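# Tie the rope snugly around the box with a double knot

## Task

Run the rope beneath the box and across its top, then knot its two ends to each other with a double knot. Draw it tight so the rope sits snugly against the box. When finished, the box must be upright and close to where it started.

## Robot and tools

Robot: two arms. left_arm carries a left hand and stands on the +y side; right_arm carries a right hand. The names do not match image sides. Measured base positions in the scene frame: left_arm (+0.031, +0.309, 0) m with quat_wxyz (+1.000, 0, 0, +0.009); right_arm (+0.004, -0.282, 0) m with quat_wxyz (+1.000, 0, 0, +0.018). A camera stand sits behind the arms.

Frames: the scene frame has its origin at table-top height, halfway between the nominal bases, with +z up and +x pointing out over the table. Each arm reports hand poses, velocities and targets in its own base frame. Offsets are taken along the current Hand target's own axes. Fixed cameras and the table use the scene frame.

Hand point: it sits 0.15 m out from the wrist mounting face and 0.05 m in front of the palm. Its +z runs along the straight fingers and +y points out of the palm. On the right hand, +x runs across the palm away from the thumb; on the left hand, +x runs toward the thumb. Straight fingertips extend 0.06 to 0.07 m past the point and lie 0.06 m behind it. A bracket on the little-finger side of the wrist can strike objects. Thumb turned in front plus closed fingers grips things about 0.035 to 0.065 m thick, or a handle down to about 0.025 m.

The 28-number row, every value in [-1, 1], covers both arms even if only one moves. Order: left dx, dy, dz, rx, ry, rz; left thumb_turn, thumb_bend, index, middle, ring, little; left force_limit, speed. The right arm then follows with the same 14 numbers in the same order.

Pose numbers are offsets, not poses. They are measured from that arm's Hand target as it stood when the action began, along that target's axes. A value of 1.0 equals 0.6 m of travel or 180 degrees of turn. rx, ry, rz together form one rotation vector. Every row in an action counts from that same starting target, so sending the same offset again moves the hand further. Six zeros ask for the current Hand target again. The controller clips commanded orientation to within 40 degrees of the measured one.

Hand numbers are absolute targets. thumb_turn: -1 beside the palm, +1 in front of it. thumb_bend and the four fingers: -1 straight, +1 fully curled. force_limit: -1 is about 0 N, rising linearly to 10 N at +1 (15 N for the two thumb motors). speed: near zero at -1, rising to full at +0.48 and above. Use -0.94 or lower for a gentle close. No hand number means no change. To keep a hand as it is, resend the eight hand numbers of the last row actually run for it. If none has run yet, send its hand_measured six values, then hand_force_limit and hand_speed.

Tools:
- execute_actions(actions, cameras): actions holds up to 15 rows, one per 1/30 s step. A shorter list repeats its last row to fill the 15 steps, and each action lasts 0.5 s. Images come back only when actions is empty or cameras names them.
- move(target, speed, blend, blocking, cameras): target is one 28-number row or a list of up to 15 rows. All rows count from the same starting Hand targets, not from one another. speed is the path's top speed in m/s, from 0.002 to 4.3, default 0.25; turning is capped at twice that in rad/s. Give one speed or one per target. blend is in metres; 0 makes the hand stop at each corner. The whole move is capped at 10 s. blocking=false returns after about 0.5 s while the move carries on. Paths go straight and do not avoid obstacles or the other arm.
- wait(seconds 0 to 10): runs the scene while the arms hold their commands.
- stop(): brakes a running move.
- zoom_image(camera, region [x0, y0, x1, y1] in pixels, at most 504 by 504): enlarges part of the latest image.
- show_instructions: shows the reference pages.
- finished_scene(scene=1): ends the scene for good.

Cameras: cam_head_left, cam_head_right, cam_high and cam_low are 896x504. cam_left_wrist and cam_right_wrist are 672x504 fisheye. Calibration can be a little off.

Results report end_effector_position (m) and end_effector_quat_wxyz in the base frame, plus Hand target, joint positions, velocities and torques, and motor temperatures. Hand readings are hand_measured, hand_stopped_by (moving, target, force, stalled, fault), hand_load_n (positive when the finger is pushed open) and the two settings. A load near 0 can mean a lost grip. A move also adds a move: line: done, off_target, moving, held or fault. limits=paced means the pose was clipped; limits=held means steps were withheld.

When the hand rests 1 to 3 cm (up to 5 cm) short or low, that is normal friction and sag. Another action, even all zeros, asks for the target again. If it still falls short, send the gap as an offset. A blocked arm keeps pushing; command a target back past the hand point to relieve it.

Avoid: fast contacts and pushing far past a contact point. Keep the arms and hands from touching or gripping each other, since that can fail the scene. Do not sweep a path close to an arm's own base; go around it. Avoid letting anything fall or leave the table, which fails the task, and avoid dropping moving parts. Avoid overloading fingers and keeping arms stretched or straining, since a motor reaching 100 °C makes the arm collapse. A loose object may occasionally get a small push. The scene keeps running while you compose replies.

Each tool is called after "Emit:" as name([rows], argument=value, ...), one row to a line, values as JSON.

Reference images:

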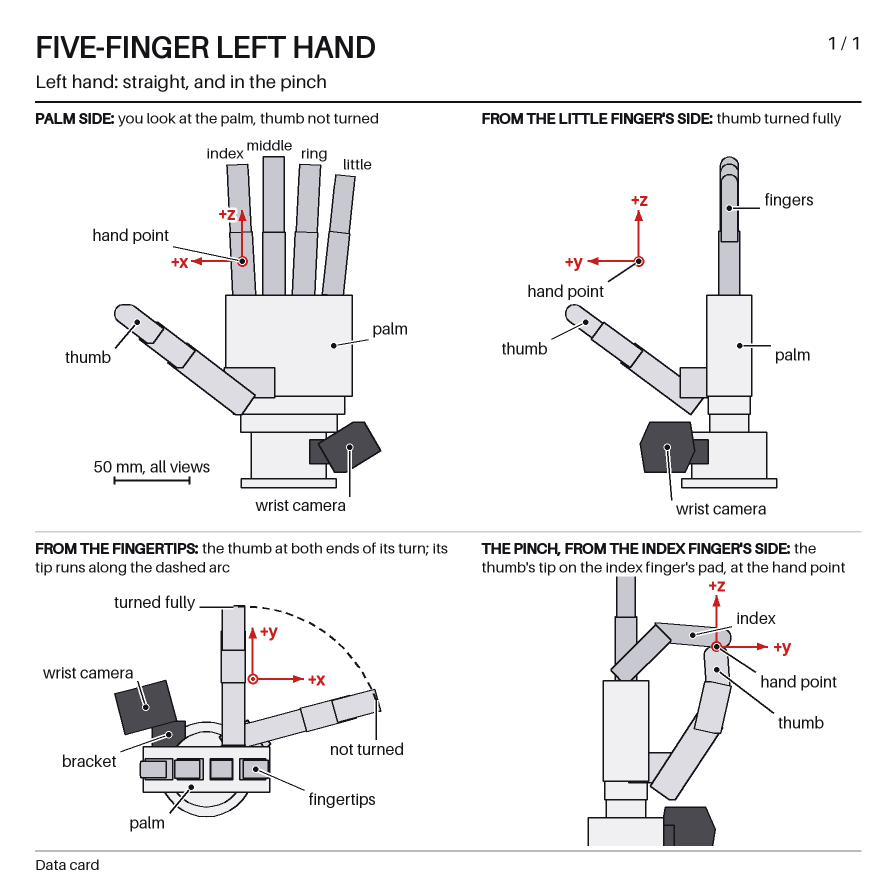

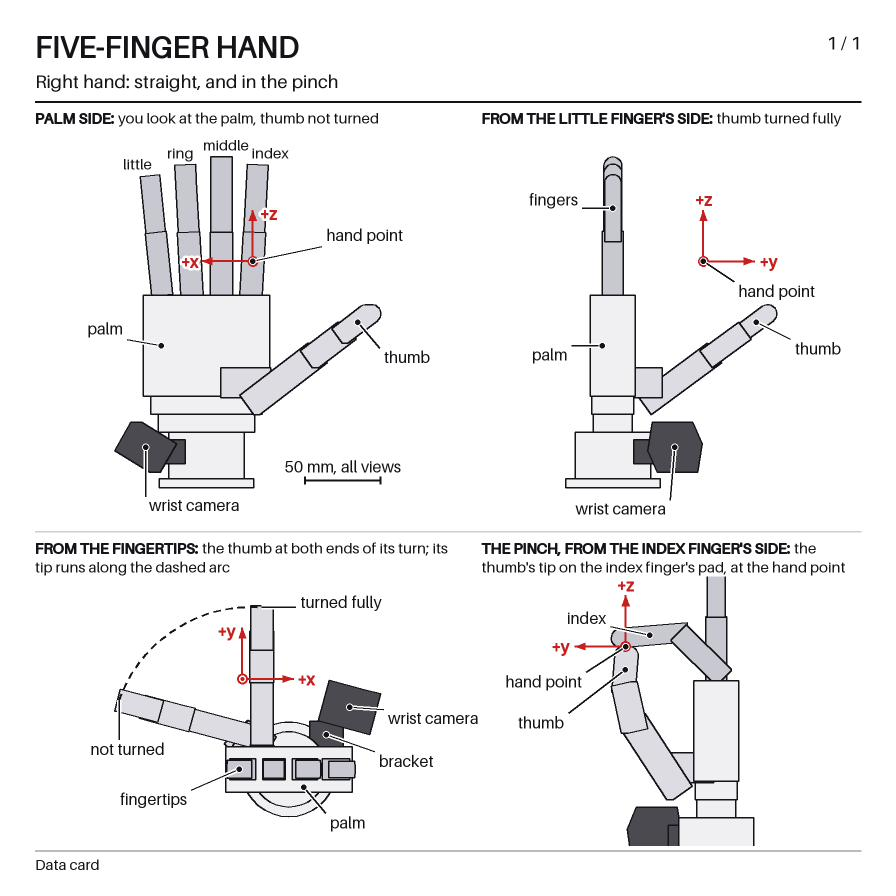

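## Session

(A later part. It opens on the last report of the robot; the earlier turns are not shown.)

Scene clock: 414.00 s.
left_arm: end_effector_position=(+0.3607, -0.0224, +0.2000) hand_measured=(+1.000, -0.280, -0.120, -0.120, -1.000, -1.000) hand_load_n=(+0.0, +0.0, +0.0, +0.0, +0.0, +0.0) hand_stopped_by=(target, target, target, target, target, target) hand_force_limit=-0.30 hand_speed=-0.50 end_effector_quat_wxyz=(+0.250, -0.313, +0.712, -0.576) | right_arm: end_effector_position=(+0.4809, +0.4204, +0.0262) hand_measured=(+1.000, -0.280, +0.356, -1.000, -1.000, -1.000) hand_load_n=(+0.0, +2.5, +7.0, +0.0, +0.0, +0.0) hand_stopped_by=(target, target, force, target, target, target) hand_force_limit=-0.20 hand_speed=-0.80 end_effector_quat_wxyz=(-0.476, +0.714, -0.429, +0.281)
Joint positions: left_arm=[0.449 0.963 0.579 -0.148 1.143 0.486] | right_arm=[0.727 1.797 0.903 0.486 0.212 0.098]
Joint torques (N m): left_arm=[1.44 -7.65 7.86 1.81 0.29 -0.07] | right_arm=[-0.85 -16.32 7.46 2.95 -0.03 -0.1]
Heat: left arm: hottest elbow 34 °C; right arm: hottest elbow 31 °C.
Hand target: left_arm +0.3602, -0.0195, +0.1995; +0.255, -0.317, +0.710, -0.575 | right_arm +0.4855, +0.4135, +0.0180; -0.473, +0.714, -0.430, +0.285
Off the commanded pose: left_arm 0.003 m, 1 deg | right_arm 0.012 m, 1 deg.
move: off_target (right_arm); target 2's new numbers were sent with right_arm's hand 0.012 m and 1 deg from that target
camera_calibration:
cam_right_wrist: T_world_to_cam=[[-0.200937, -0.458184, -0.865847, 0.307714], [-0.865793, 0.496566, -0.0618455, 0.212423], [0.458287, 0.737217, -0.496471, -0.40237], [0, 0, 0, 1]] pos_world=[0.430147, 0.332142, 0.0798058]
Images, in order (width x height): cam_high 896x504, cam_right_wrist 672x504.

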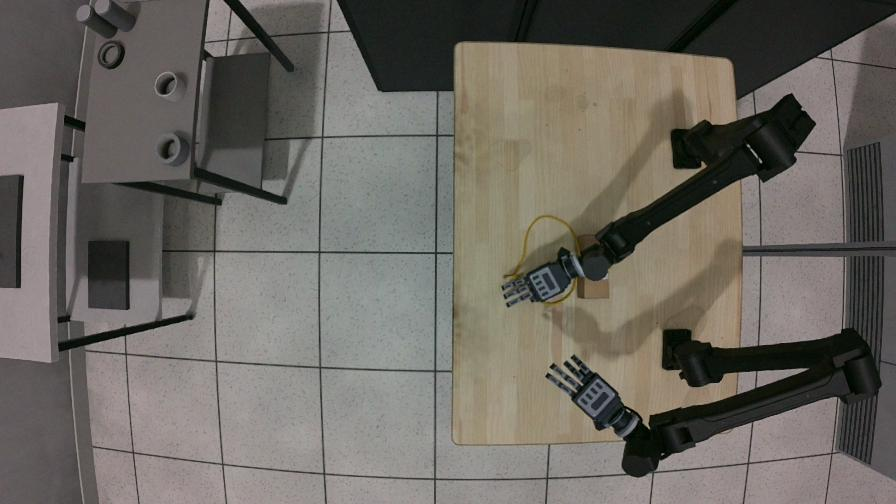

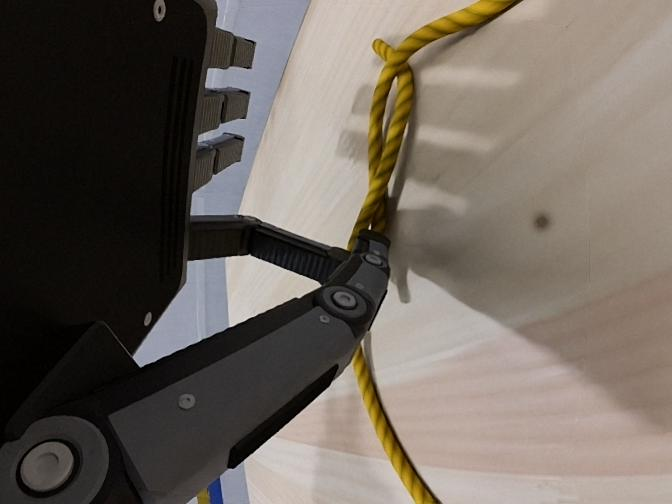

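Emit:
zoom_image(camera="cam_right_wrist", region=[300, 20, 460, 330])

Scaled by 1.626 from the camera's 672x504 image, which has a finer 960x720 frame.

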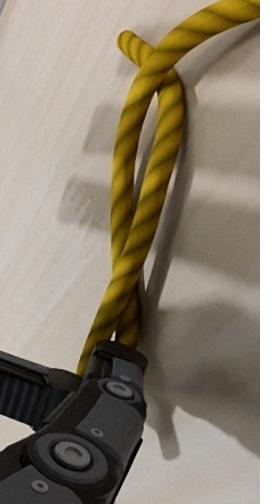

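Emit:
move(target=[0,0,0,0,0,0,1,-0.28,-0.12,-0.12,-1,-1,-0.3,-0.5,0,-0.0721,-0.0305,0,0,0,1,-0.28,0.36,-1,-1,-1,-0.2,-0.8], speed=0.06, cameras=["cam_right_wrist", "cam_low", "cam_left_wrist"])

Scene clock: 415.63 s.
left_arm: end_effector_position=(+0.3607, -0.0224, +0.2000) hand_measured=(+1.000, -0.280, -0.120, -0.120, -1.000, -1.000) hand_load_n=(+0.5, +0.0, +0.0, +0.0, +0.0, +0.0) hand_stopped_by=(target, target, target, target, target, target) hand_force_limit=-0.30 hand_speed=-0.50 end_effector_quat_wxyz=(+0.250, -0.313, +0.712, -0.576) | right_arm: end_effector_position=(+0.4745, +0.4146, +0.0533) hand_measured=(+1.000, -0.280, +0.356, -1.000, -1.000, -1.000) hand_load_n=(+0.0, +2.5, +6.5, +0.0, +0.0, -0.5) hand_stopped_by=(target, target, force, target, target, target) hand_force_limit=-0.20 hand_speed=-0.80 end_effector_quat_wxyz=(-0.469, +0.719, -0.431, +0.279)
Joint positions: left_arm=[0.449 0.963 0.579 -0.148 1.143 0.486] | right_arm=[0.727 1.716 0.903 0.387 0.212 0.098]
Joint torques (N m): left_arm=[1.44 -7.65 7.86 1.81 0.29 -0.07] | right_arm=[-0.79 -17.55 10.15 1.78 -0.01 -0.11]
Heat: left arm: hottest elbow 34 °C; right arm: hottest elbow 31 °C.
Hand target: left_arm +0.3602, -0.0195, +0.1995; +0.255, -0.317, +0.710, -0.575 | right_arm +0.4855, +0.4135, +0.0648; -0.473, +0.714, -0.430, +0.285
Off the commanded pose: left_arm 0.003 m, 1 deg | right_arm 0.016 m, 1 deg.
move: off_target (right_arm)
camera_calibration:
cam_left_wrist: T_world_to_cam=[[0.00766418, -0.326074, 0.945313, -0.197052], [-0.951521, -0.293067, -0.0933754, 0.361701], [0.307488, -0.89877, -0.312512, 0.0468456], [0, 0, 0, 1]] pos_world=[0.331272, 0.0838526, 0.23469]
cam_right_wrist: T_world_to_cam=[[-0.212472, -0.468513, -0.857526, 0.336613], [-0.866611, 0.495813, -0.0561672, 0.211707], [0.451488, 0.731208, -0.511365, -0.375163], [0, 0, 0, 1]] pos_world=[0.42437, 0.327063, 0.108701]
Images, in order (width x height): cam_low 896x504, cam_left_wrist 672x504, cam_right_wrist 672x504.

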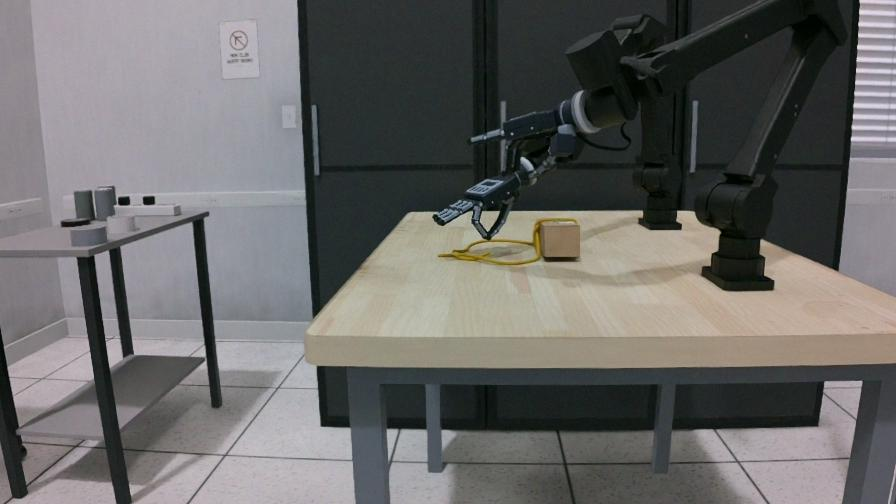

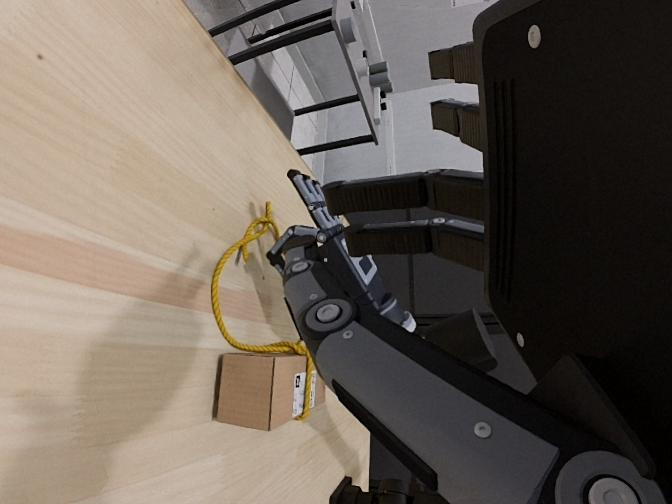

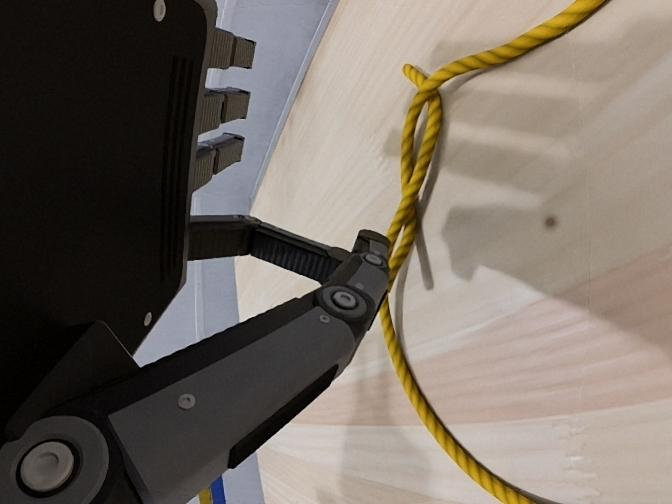

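Emit:
zoom_image(camera="cam_right_wrist", region=[320, 40, 480, 330])

Emit:
zoom_image(camera="cam_left_wrist", region=[200, 170, 340, 280])

Scaled by 1.738 from the camera's 672x504 image, which has a finer 960x720 frame.

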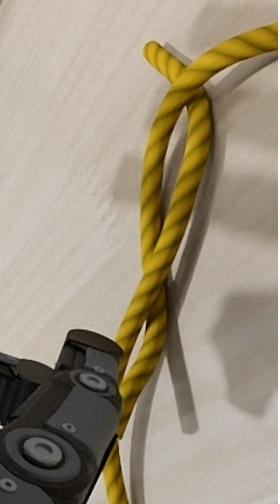

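Scaled by 3.600 from the camera's 672x504 image, which has a finer 960x720 frame.

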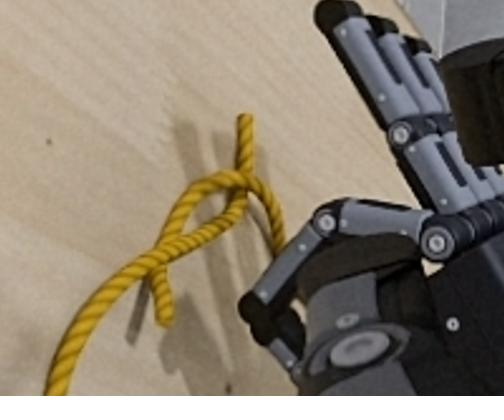

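Emit:
move(target=[0,0,0,0,0,0,1,-0.28,-0.12,-0.12,-1,-1,-0.3,-0.5,0,-0.0015,0.0035,0,-0.0869,-0.0369,1,-0.28,-0.12,-1,-1,-1,-0.3,-0.5], speed=0.15, cameras=["cam_right_wrist", "cam_left_wrist"])

Scene clock: 418.93 s.
left_arm: end_effector_position=(+0.3607, -0.0224, +0.2000) hand_measured=(+1.000, -0.280, -0.120, -0.120, -1.000, -1.000) hand_load_n=(+0.0, +0.0, +0.0, +0.0, +0.0, +0.0) hand_stopped_by=(target, target, target, target, target, target) hand_force_limit=-0.30 hand_speed=-0.50 end_effector_quat_wxyz=(+0.250, -0.313, +0.712, -0.576) | right_arm: end_effector_position=(+0.4677, +0.4088, +0.0520) hand_measured=(+1.000, -0.280, -0.120, -1.000, -1.000, -1.000) hand_load_n=(+0.0, +0.0, +0.0, +0.0, +0.0, +0.0) hand_stopped_by=(target, target, target, target, target, target) hand_force_limit=-0.30 hand_speed=-0.50 end_effector_quat_wxyz=(-0.503, +0.776, -0.324, +0.203)
Joint positions: left_arm=[0.449 0.963 0.579 -0.148 1.143 0.486] | right_arm=[0.629 1.716 0.903 0.383 -0.149 -0.056]
Joint torques (N m): left_arm=[1.44 -7.71 7.86 1.83 0.29 -0.07] | right_arm=[-0.62 -15.85 12.42 1.77 -0.17 -0.1]
Heat: left arm: hottest elbow 34 °C; right arm: hottest elbow 31 °C.
Hand target: left_arm +0.3602, -0.0195, +0.1995; +0.255, -0.317, +0.710, -0.575 | right_arm +0.4876, +0.4146, +0.0649; -0.510, +0.770, -0.320, +0.212
Off the commanded pose: left_arm 0.003 m, 1 deg | right_arm 0.024 m, 2 deg.
move: off_target (right_arm)
camera_calibration:
cam_left_wrist: T_world_to_cam=[[0.00766418, -0.326074, 0.945313, -0.197052], [-0.951521, -0.293067, -0.0933754, 0.361701], [0.307488, -0.89877, -0.312512, 0.0468456], [0, 0, 0, 1]] pos_world=[0.331272, 0.0838526, 0.23469]
cam_right_wrist: T_world_to_cam=[[-0.0778954, -0.510548, -0.856313, 0.285438], [-0.97373, 0.223301, -0.0445597, 0.369565], [0.213966, 0.830347, -0.514531, -0.297898], [0, 0, 0, 1]] pos_world=[0.445831, 0.310565, 0.107614]
Images, in order (width x height): cam_left_wrist 672x504, cam_right_wrist 672x504.

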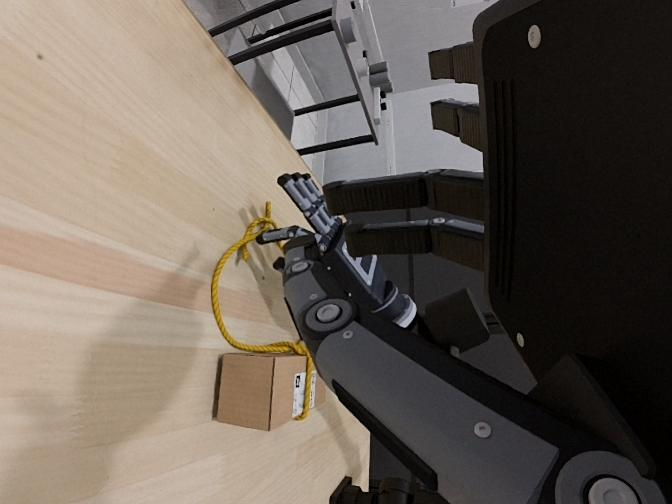

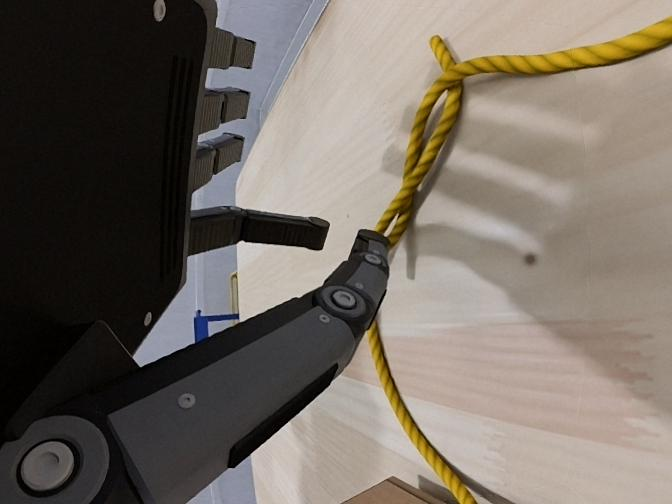

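Emit:
zoom_image(camera="cam_left_wrist", region=[200, 180, 320, 280])

Emit:
zoom_image(camera="cam_right_wrist", region=[330, 20, 490, 320])

Scaled by 4.200 from the camera's 672x504 image, which has a finer 960x720 frame.

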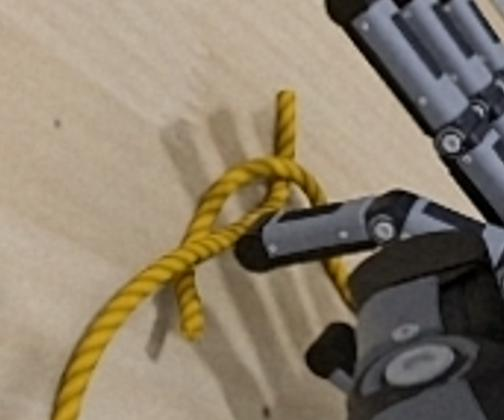

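Scaled by 1.680 from the camera's 672x504 image, which has a finer 960x720 frame.

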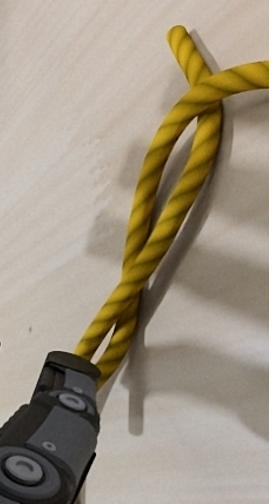

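Emit:
move(target=[0,0,0,0,0,0,1,-0.28,-0.12,-0.12,-1,-1,-0.3,-0.5,-0.0003,0.0425,0.0275,0,0,0,1,-0.28,-0.12,-1,-1,-1,-0.3,-0.5], speed=0.08, cameras=["cam_right_wrist", "cam_left_wrist"])

Scene clock: 420.43 s.
left_arm: end_effector_position=(+0.3607, -0.0224, +0.2000) hand_measured=(+1.000, -0.280, -0.120, -0.120, -1.000, -1.000) hand_load_n=(+0.0, +0.0, +0.0, +0.0, +0.0, +0.0) hand_stopped_by=(target, target, target, target, target, target) hand_force_limit=-0.30 hand_speed=-0.50 end_effector_quat_wxyz=(+0.250, -0.313, +0.712, -0.576) | right_arm: end_effector_position=(+0.4682, +0.4092, +0.0190) hand_measured=(+1.000, -0.280, -0.120, -1.000, -1.000, -1.000) hand_load_n=(+0.0, +0.0, +0.0, +0.0, +0.0, +0.0) hand_stopped_by=(target, target, target, target, target, target) hand_force_limit=-0.30 hand_speed=-0.50 end_effector_quat_wxyz=(-0.493, +0.782, -0.327, +0.197)
Joint positions: left_arm=[0.449 0.963 0.579 -0.148 1.143 0.486] | right_arm=[0.629 1.787 0.903 0.427 -0.149 -0.057]
Joint torques (N m): left_arm=[1.44 -7.71 7.86 1.81 0.29 -0.07] | right_arm=[-0.44 -16.15 11.6 2.95 -0.09 -0.11]
Heat: left arm: hottest elbow 34 °C; right arm: hottest elbow 31 °C.
Hand target: left_arm +0.3602, -0.0195, +0.1995; +0.255, -0.317, +0.710, -0.575 | right_arm +0.4912, +0.4184, +0.0350; -0.510, +0.770, -0.320, +0.212
Off the commanded pose: left_arm 0.003 m, 1 deg | right_arm 0.029 m, 3 deg.
move: off_target (right_arm)
camera_calibration:
cam_left_wrist: T_world_to_cam=[[0.00766418, -0.326074, 0.945313, -0.197052], [-0.951521, -0.293067, -0.0933754, 0.361701], [0.307488, -0.89877, -0.312512, 0.0468456], [0, 0, 0, 1]] pos_world=[0.331272, 0.0838526, 0.23469]
cam_right_wrist: T_world_to_cam=[[-0.0956932, -0.52435, -0.846109, 0.271241], [-0.974565, 0.222398, -0.0276028, 0.369056], [0.202646, 0.821947, -0.532295, -0.306156], [0, 0, 0, 1]] pos_world=[0.447667, 0.311792, 0.0767213]
Images, in order (width x height): cam_left_wrist 672x504, cam_right_wrist 672x504.

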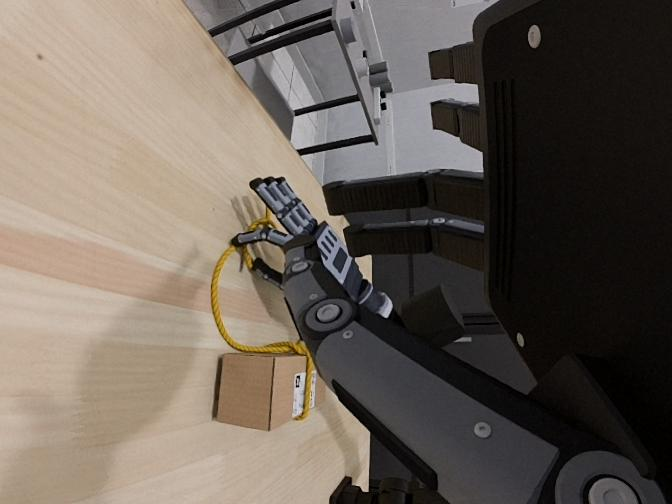

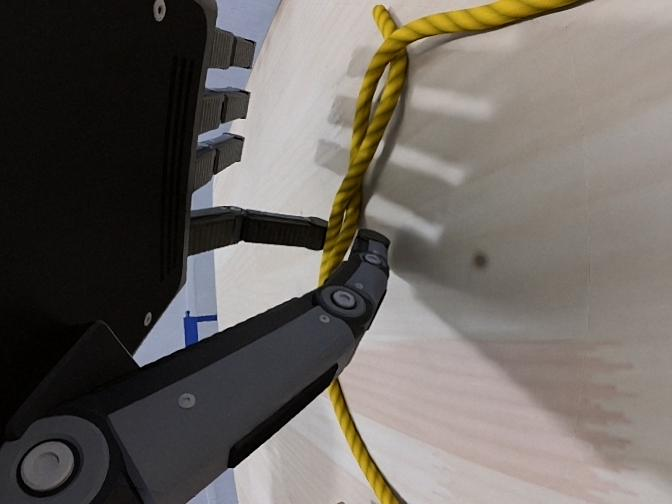

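Emit:
zoom_image(camera="cam_left_wrist", region=[200, 180, 320, 300])

Emit:
zoom_image(camera="cam_right_wrist", region=[290, 120, 430, 320])

Scaled by 4.200 from the camera's 672x504 image, which has a finer 960x720 frame.

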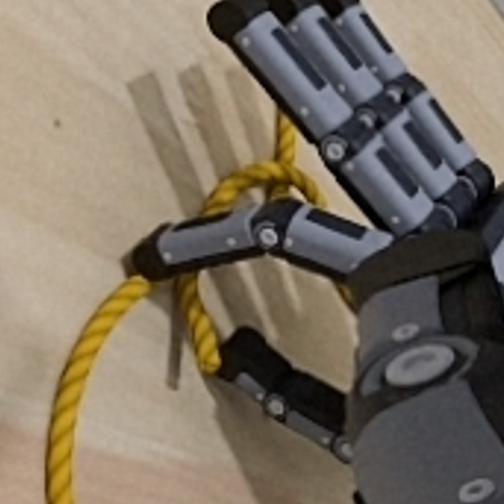

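Scaled by 2.520 from the camera's 672x504 image, which has a finer 960x720 frame.

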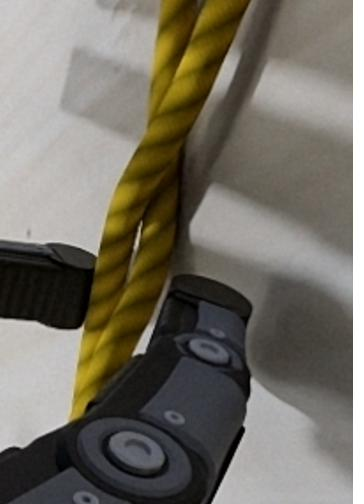

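Emit:
move(target=[0,0,0,0,0,0,1,-0.28,-0.12,-0.12,-1,-1,-0.3,-0.5,0,-0.023,-0.0098,0.022,0,0,1,-0.28,-0.12,-1,-1,-1,-0.3,-0.5], speed=0.06, cameras=["cam_right_wrist", "cam_left_wrist"])

Scene clock: 421.83 s.
left_arm: end_effector_position=(+0.3607, -0.0224, +0.2000) hand_measured=(+1.000, -0.280, -0.120, -0.120, -1.000, -1.000) hand_load_n=(+0.0, +0.5, +0.0, +0.0, +0.0, +0.0) hand_stopped_by=(target, target, target, target, target, target) hand_force_limit=-0.30 hand_speed=-0.50 end_effector_quat_wxyz=(+0.250, -0.313, +0.712, -0.576) | right_arm: end_effector_position=(+0.4785, +0.4178, +0.0371) hand_measured=(+1.000, -0.280, -0.120, -1.000, -1.000, -1.000) hand_load_n=(+0.0, +0.0, +0.0, +0.0, +0.0, +0.0) hand_stopped_by=(target, target, target, target, target, target) hand_force_limit=-0.30 hand_speed=-0.50 end_effector_quat_wxyz=(-0.524, +0.763, -0.313, +0.213)
Joint positions: left_arm=[0.449 0.963 0.579 -0.148 1.143 0.486] | right_arm=[0.629 1.787 0.903 0.511 -0.154 -0.057]
Joint torques (N m): left_arm=[1.44 -7.65 7.86 1.81 0.29 -0.07] | right_arm=[-0.79 -17.85 9.33 2.99 -0.15 0.01]
Heat: left arm: hottest elbow 34 °C; right arm: hottest elbow 31 °C.
Hand target: left_arm +0.3602, -0.0195, +0.1995; +0.255, -0.317, +0.710, -0.575 | right_arm +0.4911, +0.4185, +0.0500; -0.536, +0.752, -0.312, +0.223
Off the commanded pose: left_arm 0.003 m, 1 deg | right_arm 0.018 m, 2 deg.
move: off_target (right_arm)
camera_calibration:
cam_left_wrist: T_world_to_cam=[[0.00766418, -0.326074, 0.945313, -0.197052], [-0.951521, -0.293067, -0.0933754, 0.361701], [0.307488, -0.89877, -0.312512, 0.0468456], [0, 0, 0, 1]] pos_world=[0.331272, 0.0838526, 0.23469]
cam_right_wrist: T_world_to_cam=[[-0.0357641, -0.480598, -0.876211, 0.246263], [-0.972024, 0.220394, -0.0812103, 0.379102], [0.232141, 0.848794, -0.475035, -0.333175], [0, 0, 0, 1]] pos_world=[0.454648, 0.317599, 0.0882952]
Images, in order (width x height): cam_left_wrist 672x504, cam_right_wrist 672x504.

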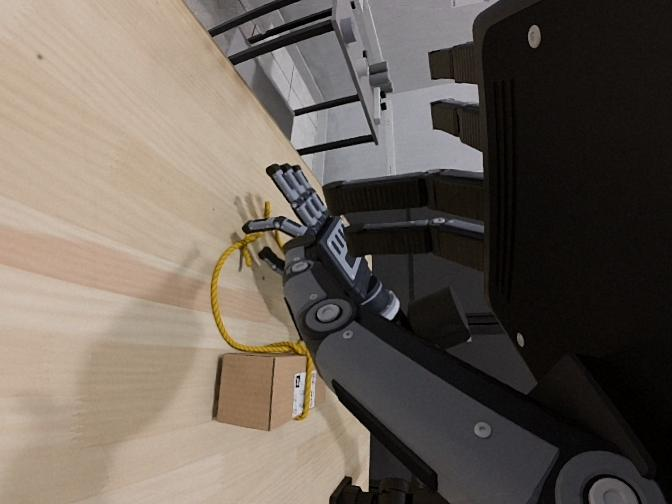

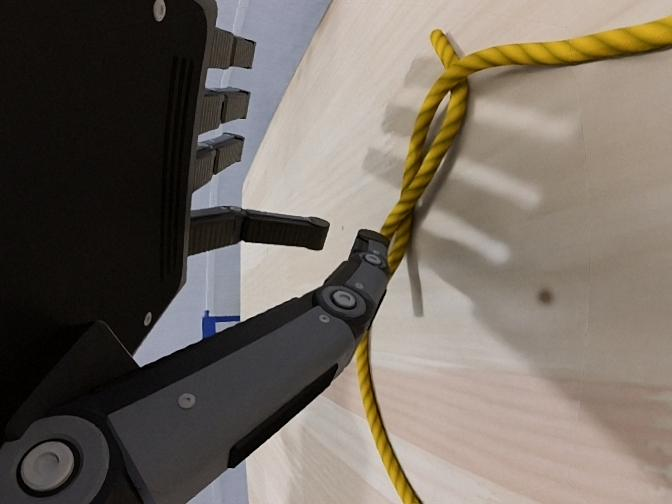

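Emit:
move(target=[0,0,0,0,0,0,1,-0.28,-0.12,-0.12,-1,-1,-0.3,-0.5,0,0.0197,0.0043,0,0,0,1,-0.28,-0.12,-1,-1,-1,-0.3,-0.5], speed=0.06, cameras=["cam_right_wrist", "cam_left_wrist"])

Scene clock: 423.00 s.
left_arm: end_effector_position=(+0.3607, -0.0224, +0.2000) hand_measured=(+1.000, -0.280, -0.120, -0.120, -1.000, -1.000) hand_load_n=(+0.0, +0.0, +0.0, +0.0, +0.0, +0.0) hand_stopped_by=(target, target, target, target, target, target) hand_force_limit=-0.30 hand_speed=-0.50 end_effector_quat_wxyz=(+0.250, -0.313, +0.712, -0.576) | right_arm: end_effector_position=(+0.4820, +0.4205, +0.0411) hand_measured=(+1.000, -0.280, -0.120, -1.000, -1.000, -1.000) hand_load_n=(+0.0, +0.0, +0.0, +0.0, +0.0, +0.0) hand_stopped_by=(target, target, target, target, target, target) hand_force_limit=-0.30 hand_speed=-0.50 end_effector_quat_wxyz=(-0.534, +0.756, -0.309, +0.219)
Joint positions: left_arm=[0.449 0.963 0.579 -0.148 1.143 0.486] | right_arm=[0.629 1.793 0.903 0.545 -0.154 -0.057]
Joint torques (N m): left_arm=[1.44 -7.71 7.86 1.81 0.29 -0.07] | right_arm=[-0.73 -16.32 8.47 3.06 -0.15 0.02]
Heat: left arm: hottest elbow 34 °C; right arm: hottest elbow 31 °C.
Hand target: left_arm +0.3602, -0.0195, +0.1995; +0.255, -0.317, +0.710, -0.575 | right_arm +0.4901, +0.4174, +0.0381; -0.536, +0.752, -0.312, +0.223
Off the commanded pose: left_arm 0.003 m, 1 deg | right_arm 0.009 m, 1 deg.
move: done
camera_calibration:
cam_left_wrist: T_world_to_cam=[[0.00766418, -0.326074, 0.945313, -0.197052], [-0.951521, -0.293067, -0.0933754, 0.361701], [0.307488, -0.89877, -0.312512, 0.0468456], [0, 0, 0, 1]] pos_world=[0.331272, 0.0838526, 0.23469]
cam_right_wrist: T_world_to_cam=[[-0.0159171, -0.466086, -0.884596, 0.235865], [-0.970078, 0.221567, -0.0992864, 0.381689], [0.242273, 0.856546, -0.455667, -0.343363], [0, 0, 0, 1]] pos_world=[0.45721, 0.31947, 0.090083]
Images, in order (width x height): cam_left_wrist 672x504, cam_right_wrist 672x504.

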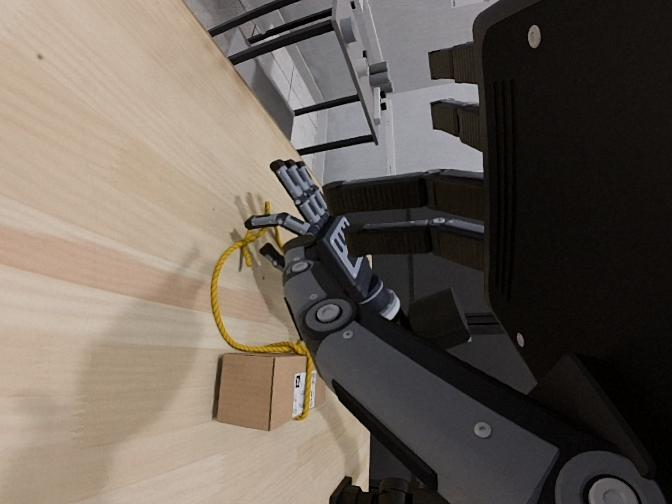

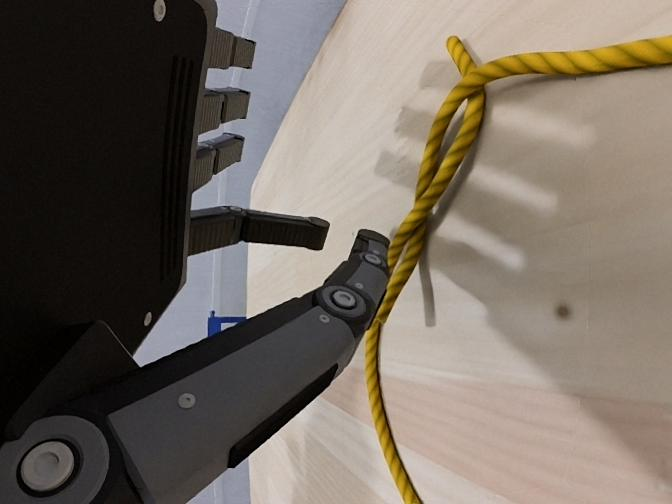

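Emit:
zoom_image(camera="cam_right_wrist", region=[340, 160, 460, 350])

Emit:
zoom_image(camera="cam_left_wrist", region=[200, 180, 320, 300])

Scaled by 2.653 from the camera's 672x504 image, which has a finer 960x720 frame.

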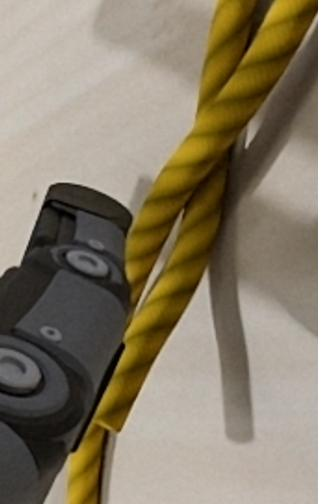

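Scaled by 4.200 from the camera's 672x504 image, which has a finer 960x720 frame.

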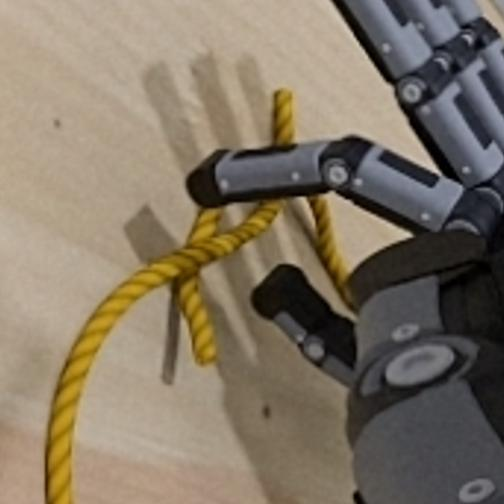

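Emit:
move(target=[0,0,0,0,0,0,1,-0.28,-0.12,-0.12,-1,-1,-0.3,-0.5,-0.0008,-0.001,-0.0172,-0.008,-0.0841,-0.0289,1,-0.28,-0.12,-1,-1,-1,-0.3,-0.5], speed=0.15, cameras=["cam_right_wrist", "cam_left_wrist"])

Scene clock: 425.47 s.
left_arm: end_effector_position=(+0.3607, -0.0224, +0.2000) hand_measured=(+1.000, -0.280, -0.120, -0.120, -1.000, -1.000) hand_load_n=(+0.0, +0.0, +0.0, +0.0, +0.0, +0.0) hand_stopped_by=(target, target, target, target, target, target) hand_force_limit=-0.30 hand_speed=-0.50 end_effector_quat_wxyz=(+0.250, -0.313, +0.712, -0.576) | right_arm: end_effector_position=(+0.4643, +0.4075, +0.0358) hand_measured=(+1.000, -0.280, -0.120, -1.000, -1.000, -1.000) hand_load_n=(+0.0, +0.0, +0.0, +0.0, +0.0, +0.0) hand_stopped_by=(target, target, target, target, target, target) hand_force_limit=-0.30 hand_speed=-0.50 end_effector_quat_wxyz=(-0.549, +0.798, -0.211, +0.133)
Joint positions: left_arm=[0.449 0.963 0.579 -0.148 1.143 0.486] | right_arm=[0.545 1.798 0.927 0.449 -0.49 -0.188]
Joint torques (N m): left_arm=[1.44 -7.65 7.86 1.81 0.29 -0.07] | right_arm=[-0.62 -16.26 11.64 1.77 -0.26 -0.11]
Heat: left arm: hottest elbow 34 °C; right arm: hottest elbow 31 °C.
Hand target: left_arm +0.3602, -0.0195, +0.1995; +0.255, -0.317, +0.710, -0.575 | right_arm +0.4832, +0.4110, +0.0422; -0.553, +0.795, -0.207, +0.142
Off the commanded pose: left_arm 0.003 m, 1 deg | right_arm 0.020 m, 1 deg.
move: off_target (right_arm)
camera_calibration:
cam_left_wrist: T_world_to_cam=[[0.00766418, -0.326074, 0.945313, -0.197052], [-0.951521, -0.293067, -0.0933754, 0.361701], [0.307488, -0.89877, -0.312512, 0.0468456], [0, 0, 0, 1]] pos_world=[0.331272, 0.0838526, 0.23469]
cam_right_wrist: T_world_to_cam=[[0.0830423, -0.466728, -0.880494, 0.178971], [-0.996463, -0.0503135, -0.0673098, 0.488803], [-0.0128854, 0.882969, -0.469255, -0.222191], [0, 0, 0, 1]] pos_world=[0.469349, 0.304312, 0.0862201]
Images, in order (width x height): cam_left_wrist 672x504, cam_right_wrist 672x504.

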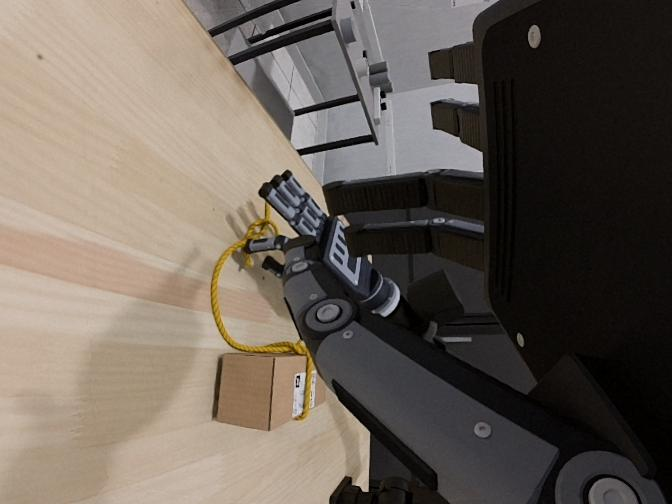

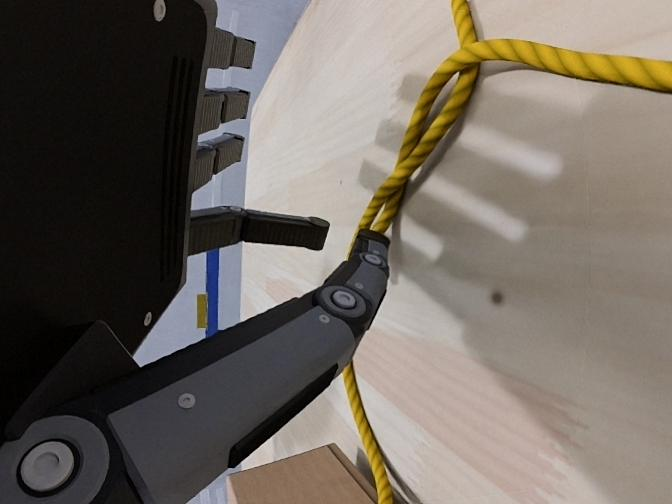

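Emit:
zoom_image(camera="cam_left_wrist", region=[200, 180, 320, 300])

Emit:
zoom_image(camera="cam_right_wrist", region=[320, 120, 460, 320])

Scaled by 4.200 from the camera's 672x504 image, which has a finer 960x720 frame.

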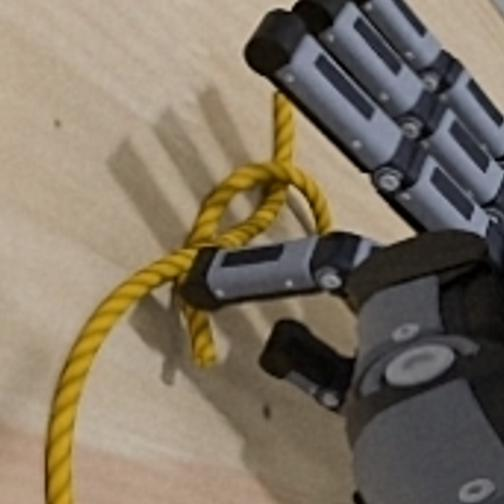

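Scaled by 2.520 from the camera's 672x504 image, which has a finer 960x720 frame.

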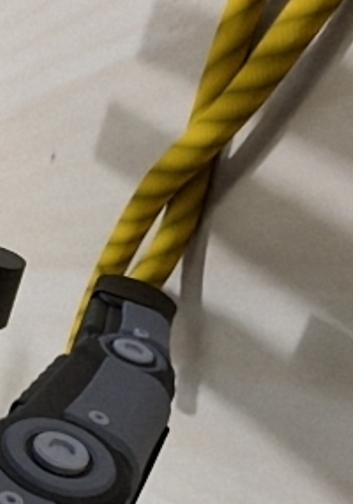

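Emit:
move(target=[0,0,0,0,0,0,1,-0.28,-0.12,-0.12,-1,-1,-0.3,-0.5,0.0066,0.0121,0.0248,0,0,0,1,-0.28,-0.12,-1,-1,-1,-0.3,-0.5], speed=0.08, cameras=["cam_right_wrist", "cam_left_wrist"])

Scene clock: 427.87 s.
left_arm: end_effector_position=(+0.3607, -0.0224, +0.2000) hand_measured=(+1.000, -0.280, -0.120, -0.120, -1.000, -1.000) hand_load_n=(+0.0, +0.0, +0.0, +0.0, +0.0, +0.0) hand_stopped_by=(target, target, target, target, target, target) hand_force_limit=-0.30 hand_speed=-0.50 end_effector_quat_wxyz=(+0.250, -0.313, +0.712, -0.576) | right_arm: end_effector_position=(+0.4721, +0.4122, +0.0204) hand_measured=(+1.000, -0.280, -0.120, -1.000, -1.000, -1.000) hand_load_n=(+0.0, +0.5, +0.0, -0.5, +0.0, +0.0) hand_stopped_by=(target, target, target, target, target, target) hand_force_limit=-0.30 hand_speed=-0.50 end_effector_quat_wxyz=(-0.544, +0.801, -0.214, +0.129)
Joint positions: left_arm=[0.449 0.963 0.579 -0.148 1.143 0.486] | right_arm=[0.545 1.846 0.957 0.449 -0.49 -0.189]
Joint torques (N m): left_arm=[1.49 -7.71 7.86 1.83 0.29 -0.07] | right_arm=[-0.21 -17.03 11.47 2.35 -0.11 -0.08]
Heat: left arm: hottest elbow 34 °C; right arm: hottest elbow 31 °C.
Hand target: left_arm +0.3602, -0.0195, +0.1995; +0.255, -0.317, +0.710, -0.575 | right_arm +0.4921, +0.4190, +0.0300; -0.553, +0.795, -0.207, +0.142
Off the commanded pose: left_arm 0.003 m, 1 deg | right_arm 0.023 m, 2 deg.
move: off_target (right_arm)
camera_calibration:
cam_left_wrist: T_world_to_cam=[[0.00766418, -0.326074, 0.945313, -0.197052], [-0.951521, -0.293067, -0.0933754, 0.361701], [0.307488, -0.89877, -0.312512, 0.0468456], [0, 0, 0, 1]] pos_world=[0.331272, 0.0838526, 0.23469]
cam_right_wrist: T_world_to_cam=[[0.070543, -0.47504, -0.877132, 0.176296], [-0.997309, -0.0511873, -0.0524859, 0.496097], [-0.0199651, 0.878474, -0.477373, -0.227993], [0, 0, 0, 1]] pos_world=[0.477773, 0.309428, 0.0718349]
Images, in order (width x height): cam_left_wrist 672x504, cam_right_wrist 672x504.

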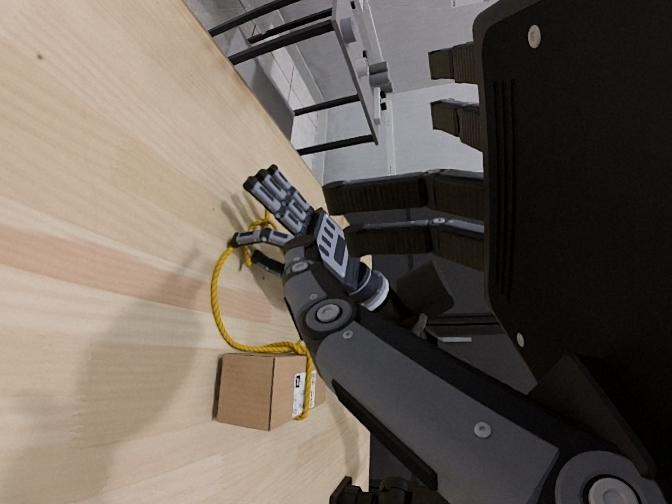

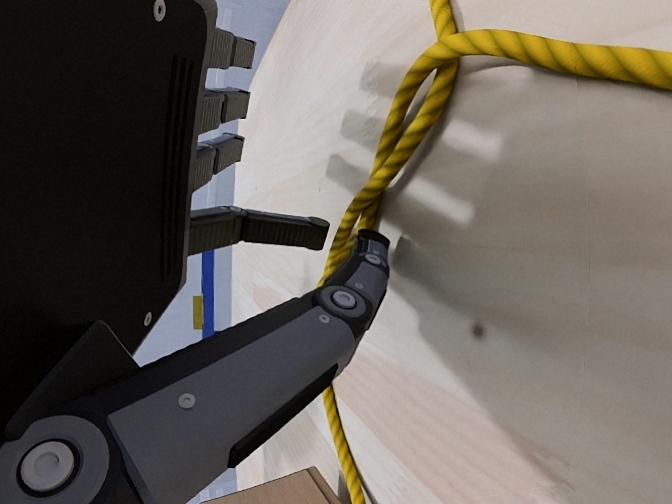

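Emit:
zoom_image(camera="cam_left_wrist", region=[200, 180, 320, 300])

Emit:
zoom_image(camera="cam_right_wrist", region=[290, 120, 430, 320])

Scaled by 4.200 from the camera's 672x504 image, which has a finer 960x720 frame.

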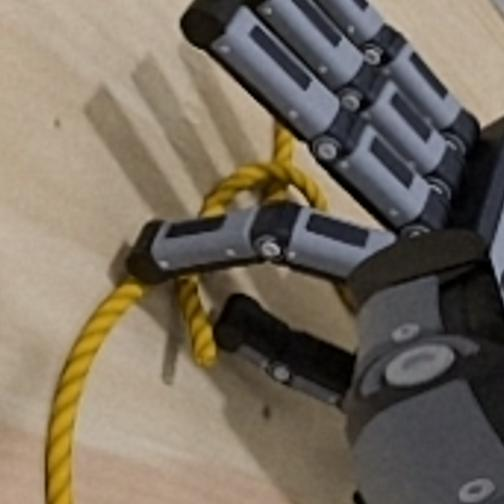

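Scaled by 2.520 from the camera's 672x504 image, which has a finer 960x720 frame.

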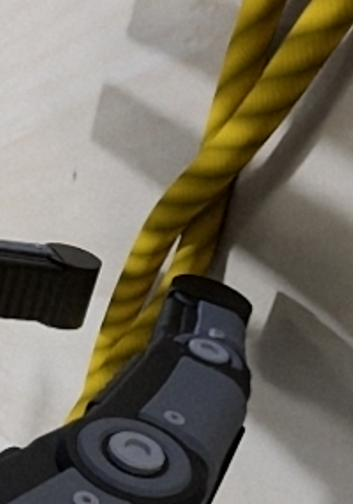

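Emit:
move(target=[0,0,0,0,0,0,1,-0.28,-0.12,-0.12,-1,-1,-0.3,-0.5,-0.0013,-0.014,-0.010,0,0,0,1,-0.28,-0.12,-1,-1,-1,-0.3,-0.5], speed=0.05, cameras=["cam_right_wrist", "cam_left_wrist"])

Scene clock: 428.93 s.
left_arm: end_effector_position=(+0.3607, -0.0224, +0.2000) hand_measured=(+1.000, -0.280, -0.120, -0.120, -1.000, -1.000) hand_load_n=(+0.0, +0.0, +0.0, +0.0, +0.0, +0.0) hand_stopped_by=(target, target, target, target, target, target) hand_force_limit=-0.30 hand_speed=-0.50 end_effector_quat_wxyz=(+0.250, -0.313, +0.712, -0.576) | right_arm: end_effector_position=(+0.4714, +0.4118, +0.0195) hand_measured=(+1.000, -0.280, -0.120, -1.000, -1.000, -1.000) hand_load_n=(+0.0, +0.0, +0.0, +0.0, -0.5, +0.0) hand_stopped_by=(target, target, target, target, target, target) hand_force_limit=-0.30 hand_speed=-0.50 end_effector_quat_wxyz=(-0.542, +0.802, -0.215, +0.127)
Joint positions: left_arm=[0.449 0.963 0.579 -0.148 1.143 0.486] | right_arm=[0.545 1.846 0.957 0.444 -0.49 -0.189]
Joint torques (N m): left_arm=[1.49 -7.71 7.86 1.81 0.29 -0.07] | right_arm=[-0.09 -19.37 11.21 1.69 -0.16 -0.08]
Heat: left arm: hottest elbow 34 °C; right arm: hottest elbow 31 °C.
Hand target: left_arm +0.3602, -0.0195, +0.1995; +0.255, -0.317, +0.710, -0.575 | right_arm +0.4901, +0.4170, +0.0400; -0.553, +0.795, -0.207, +0.142
Off the commanded pose: left_arm 0.003 m, 1 deg | right_arm 0.028 m, 2 deg.
move: off_target (right_arm)
camera_calibration:
cam_left_wrist: T_world_to_cam=[[0.00766418, -0.326074, 0.945313, -0.197052], [-0.951521, -0.293067, -0.0933754, 0.361701], [0.307488, -0.89877, -0.312512, 0.0468456], [0, 0, 0, 1]] pos_world=[0.331272, 0.0838526, 0.23469]
cam_right_wrist: T_world_to_cam=[[0.066858, -0.477277, -0.876206, 0.177958], [-0.99752, -0.0513264, -0.0481568, 0.495489], [-0.0219884, 0.877253, -0.479525, -0.226577], [0, 0, 0, 1]] pos_world=[0.477381, 0.309132, 0.0711393]
Images, in order (width x height): cam_left_wrist 672x504, cam_right_wrist 672x504.

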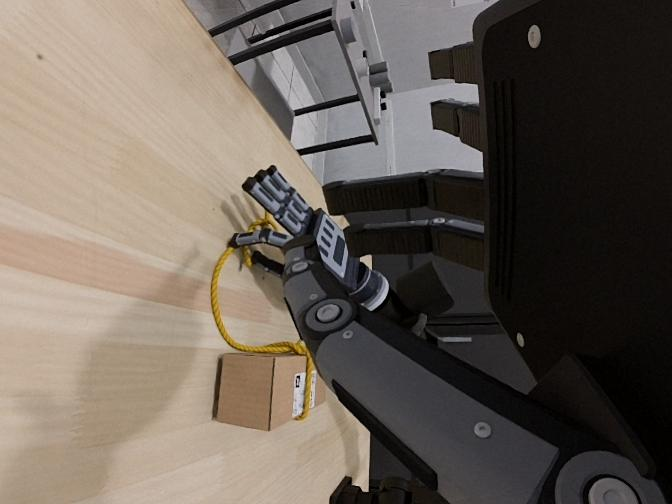

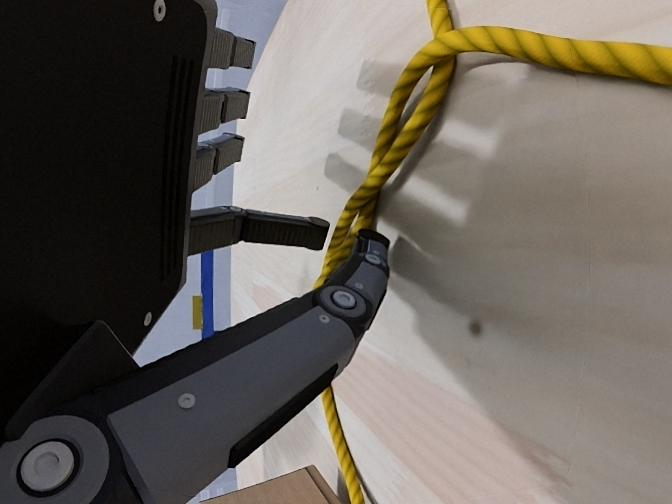

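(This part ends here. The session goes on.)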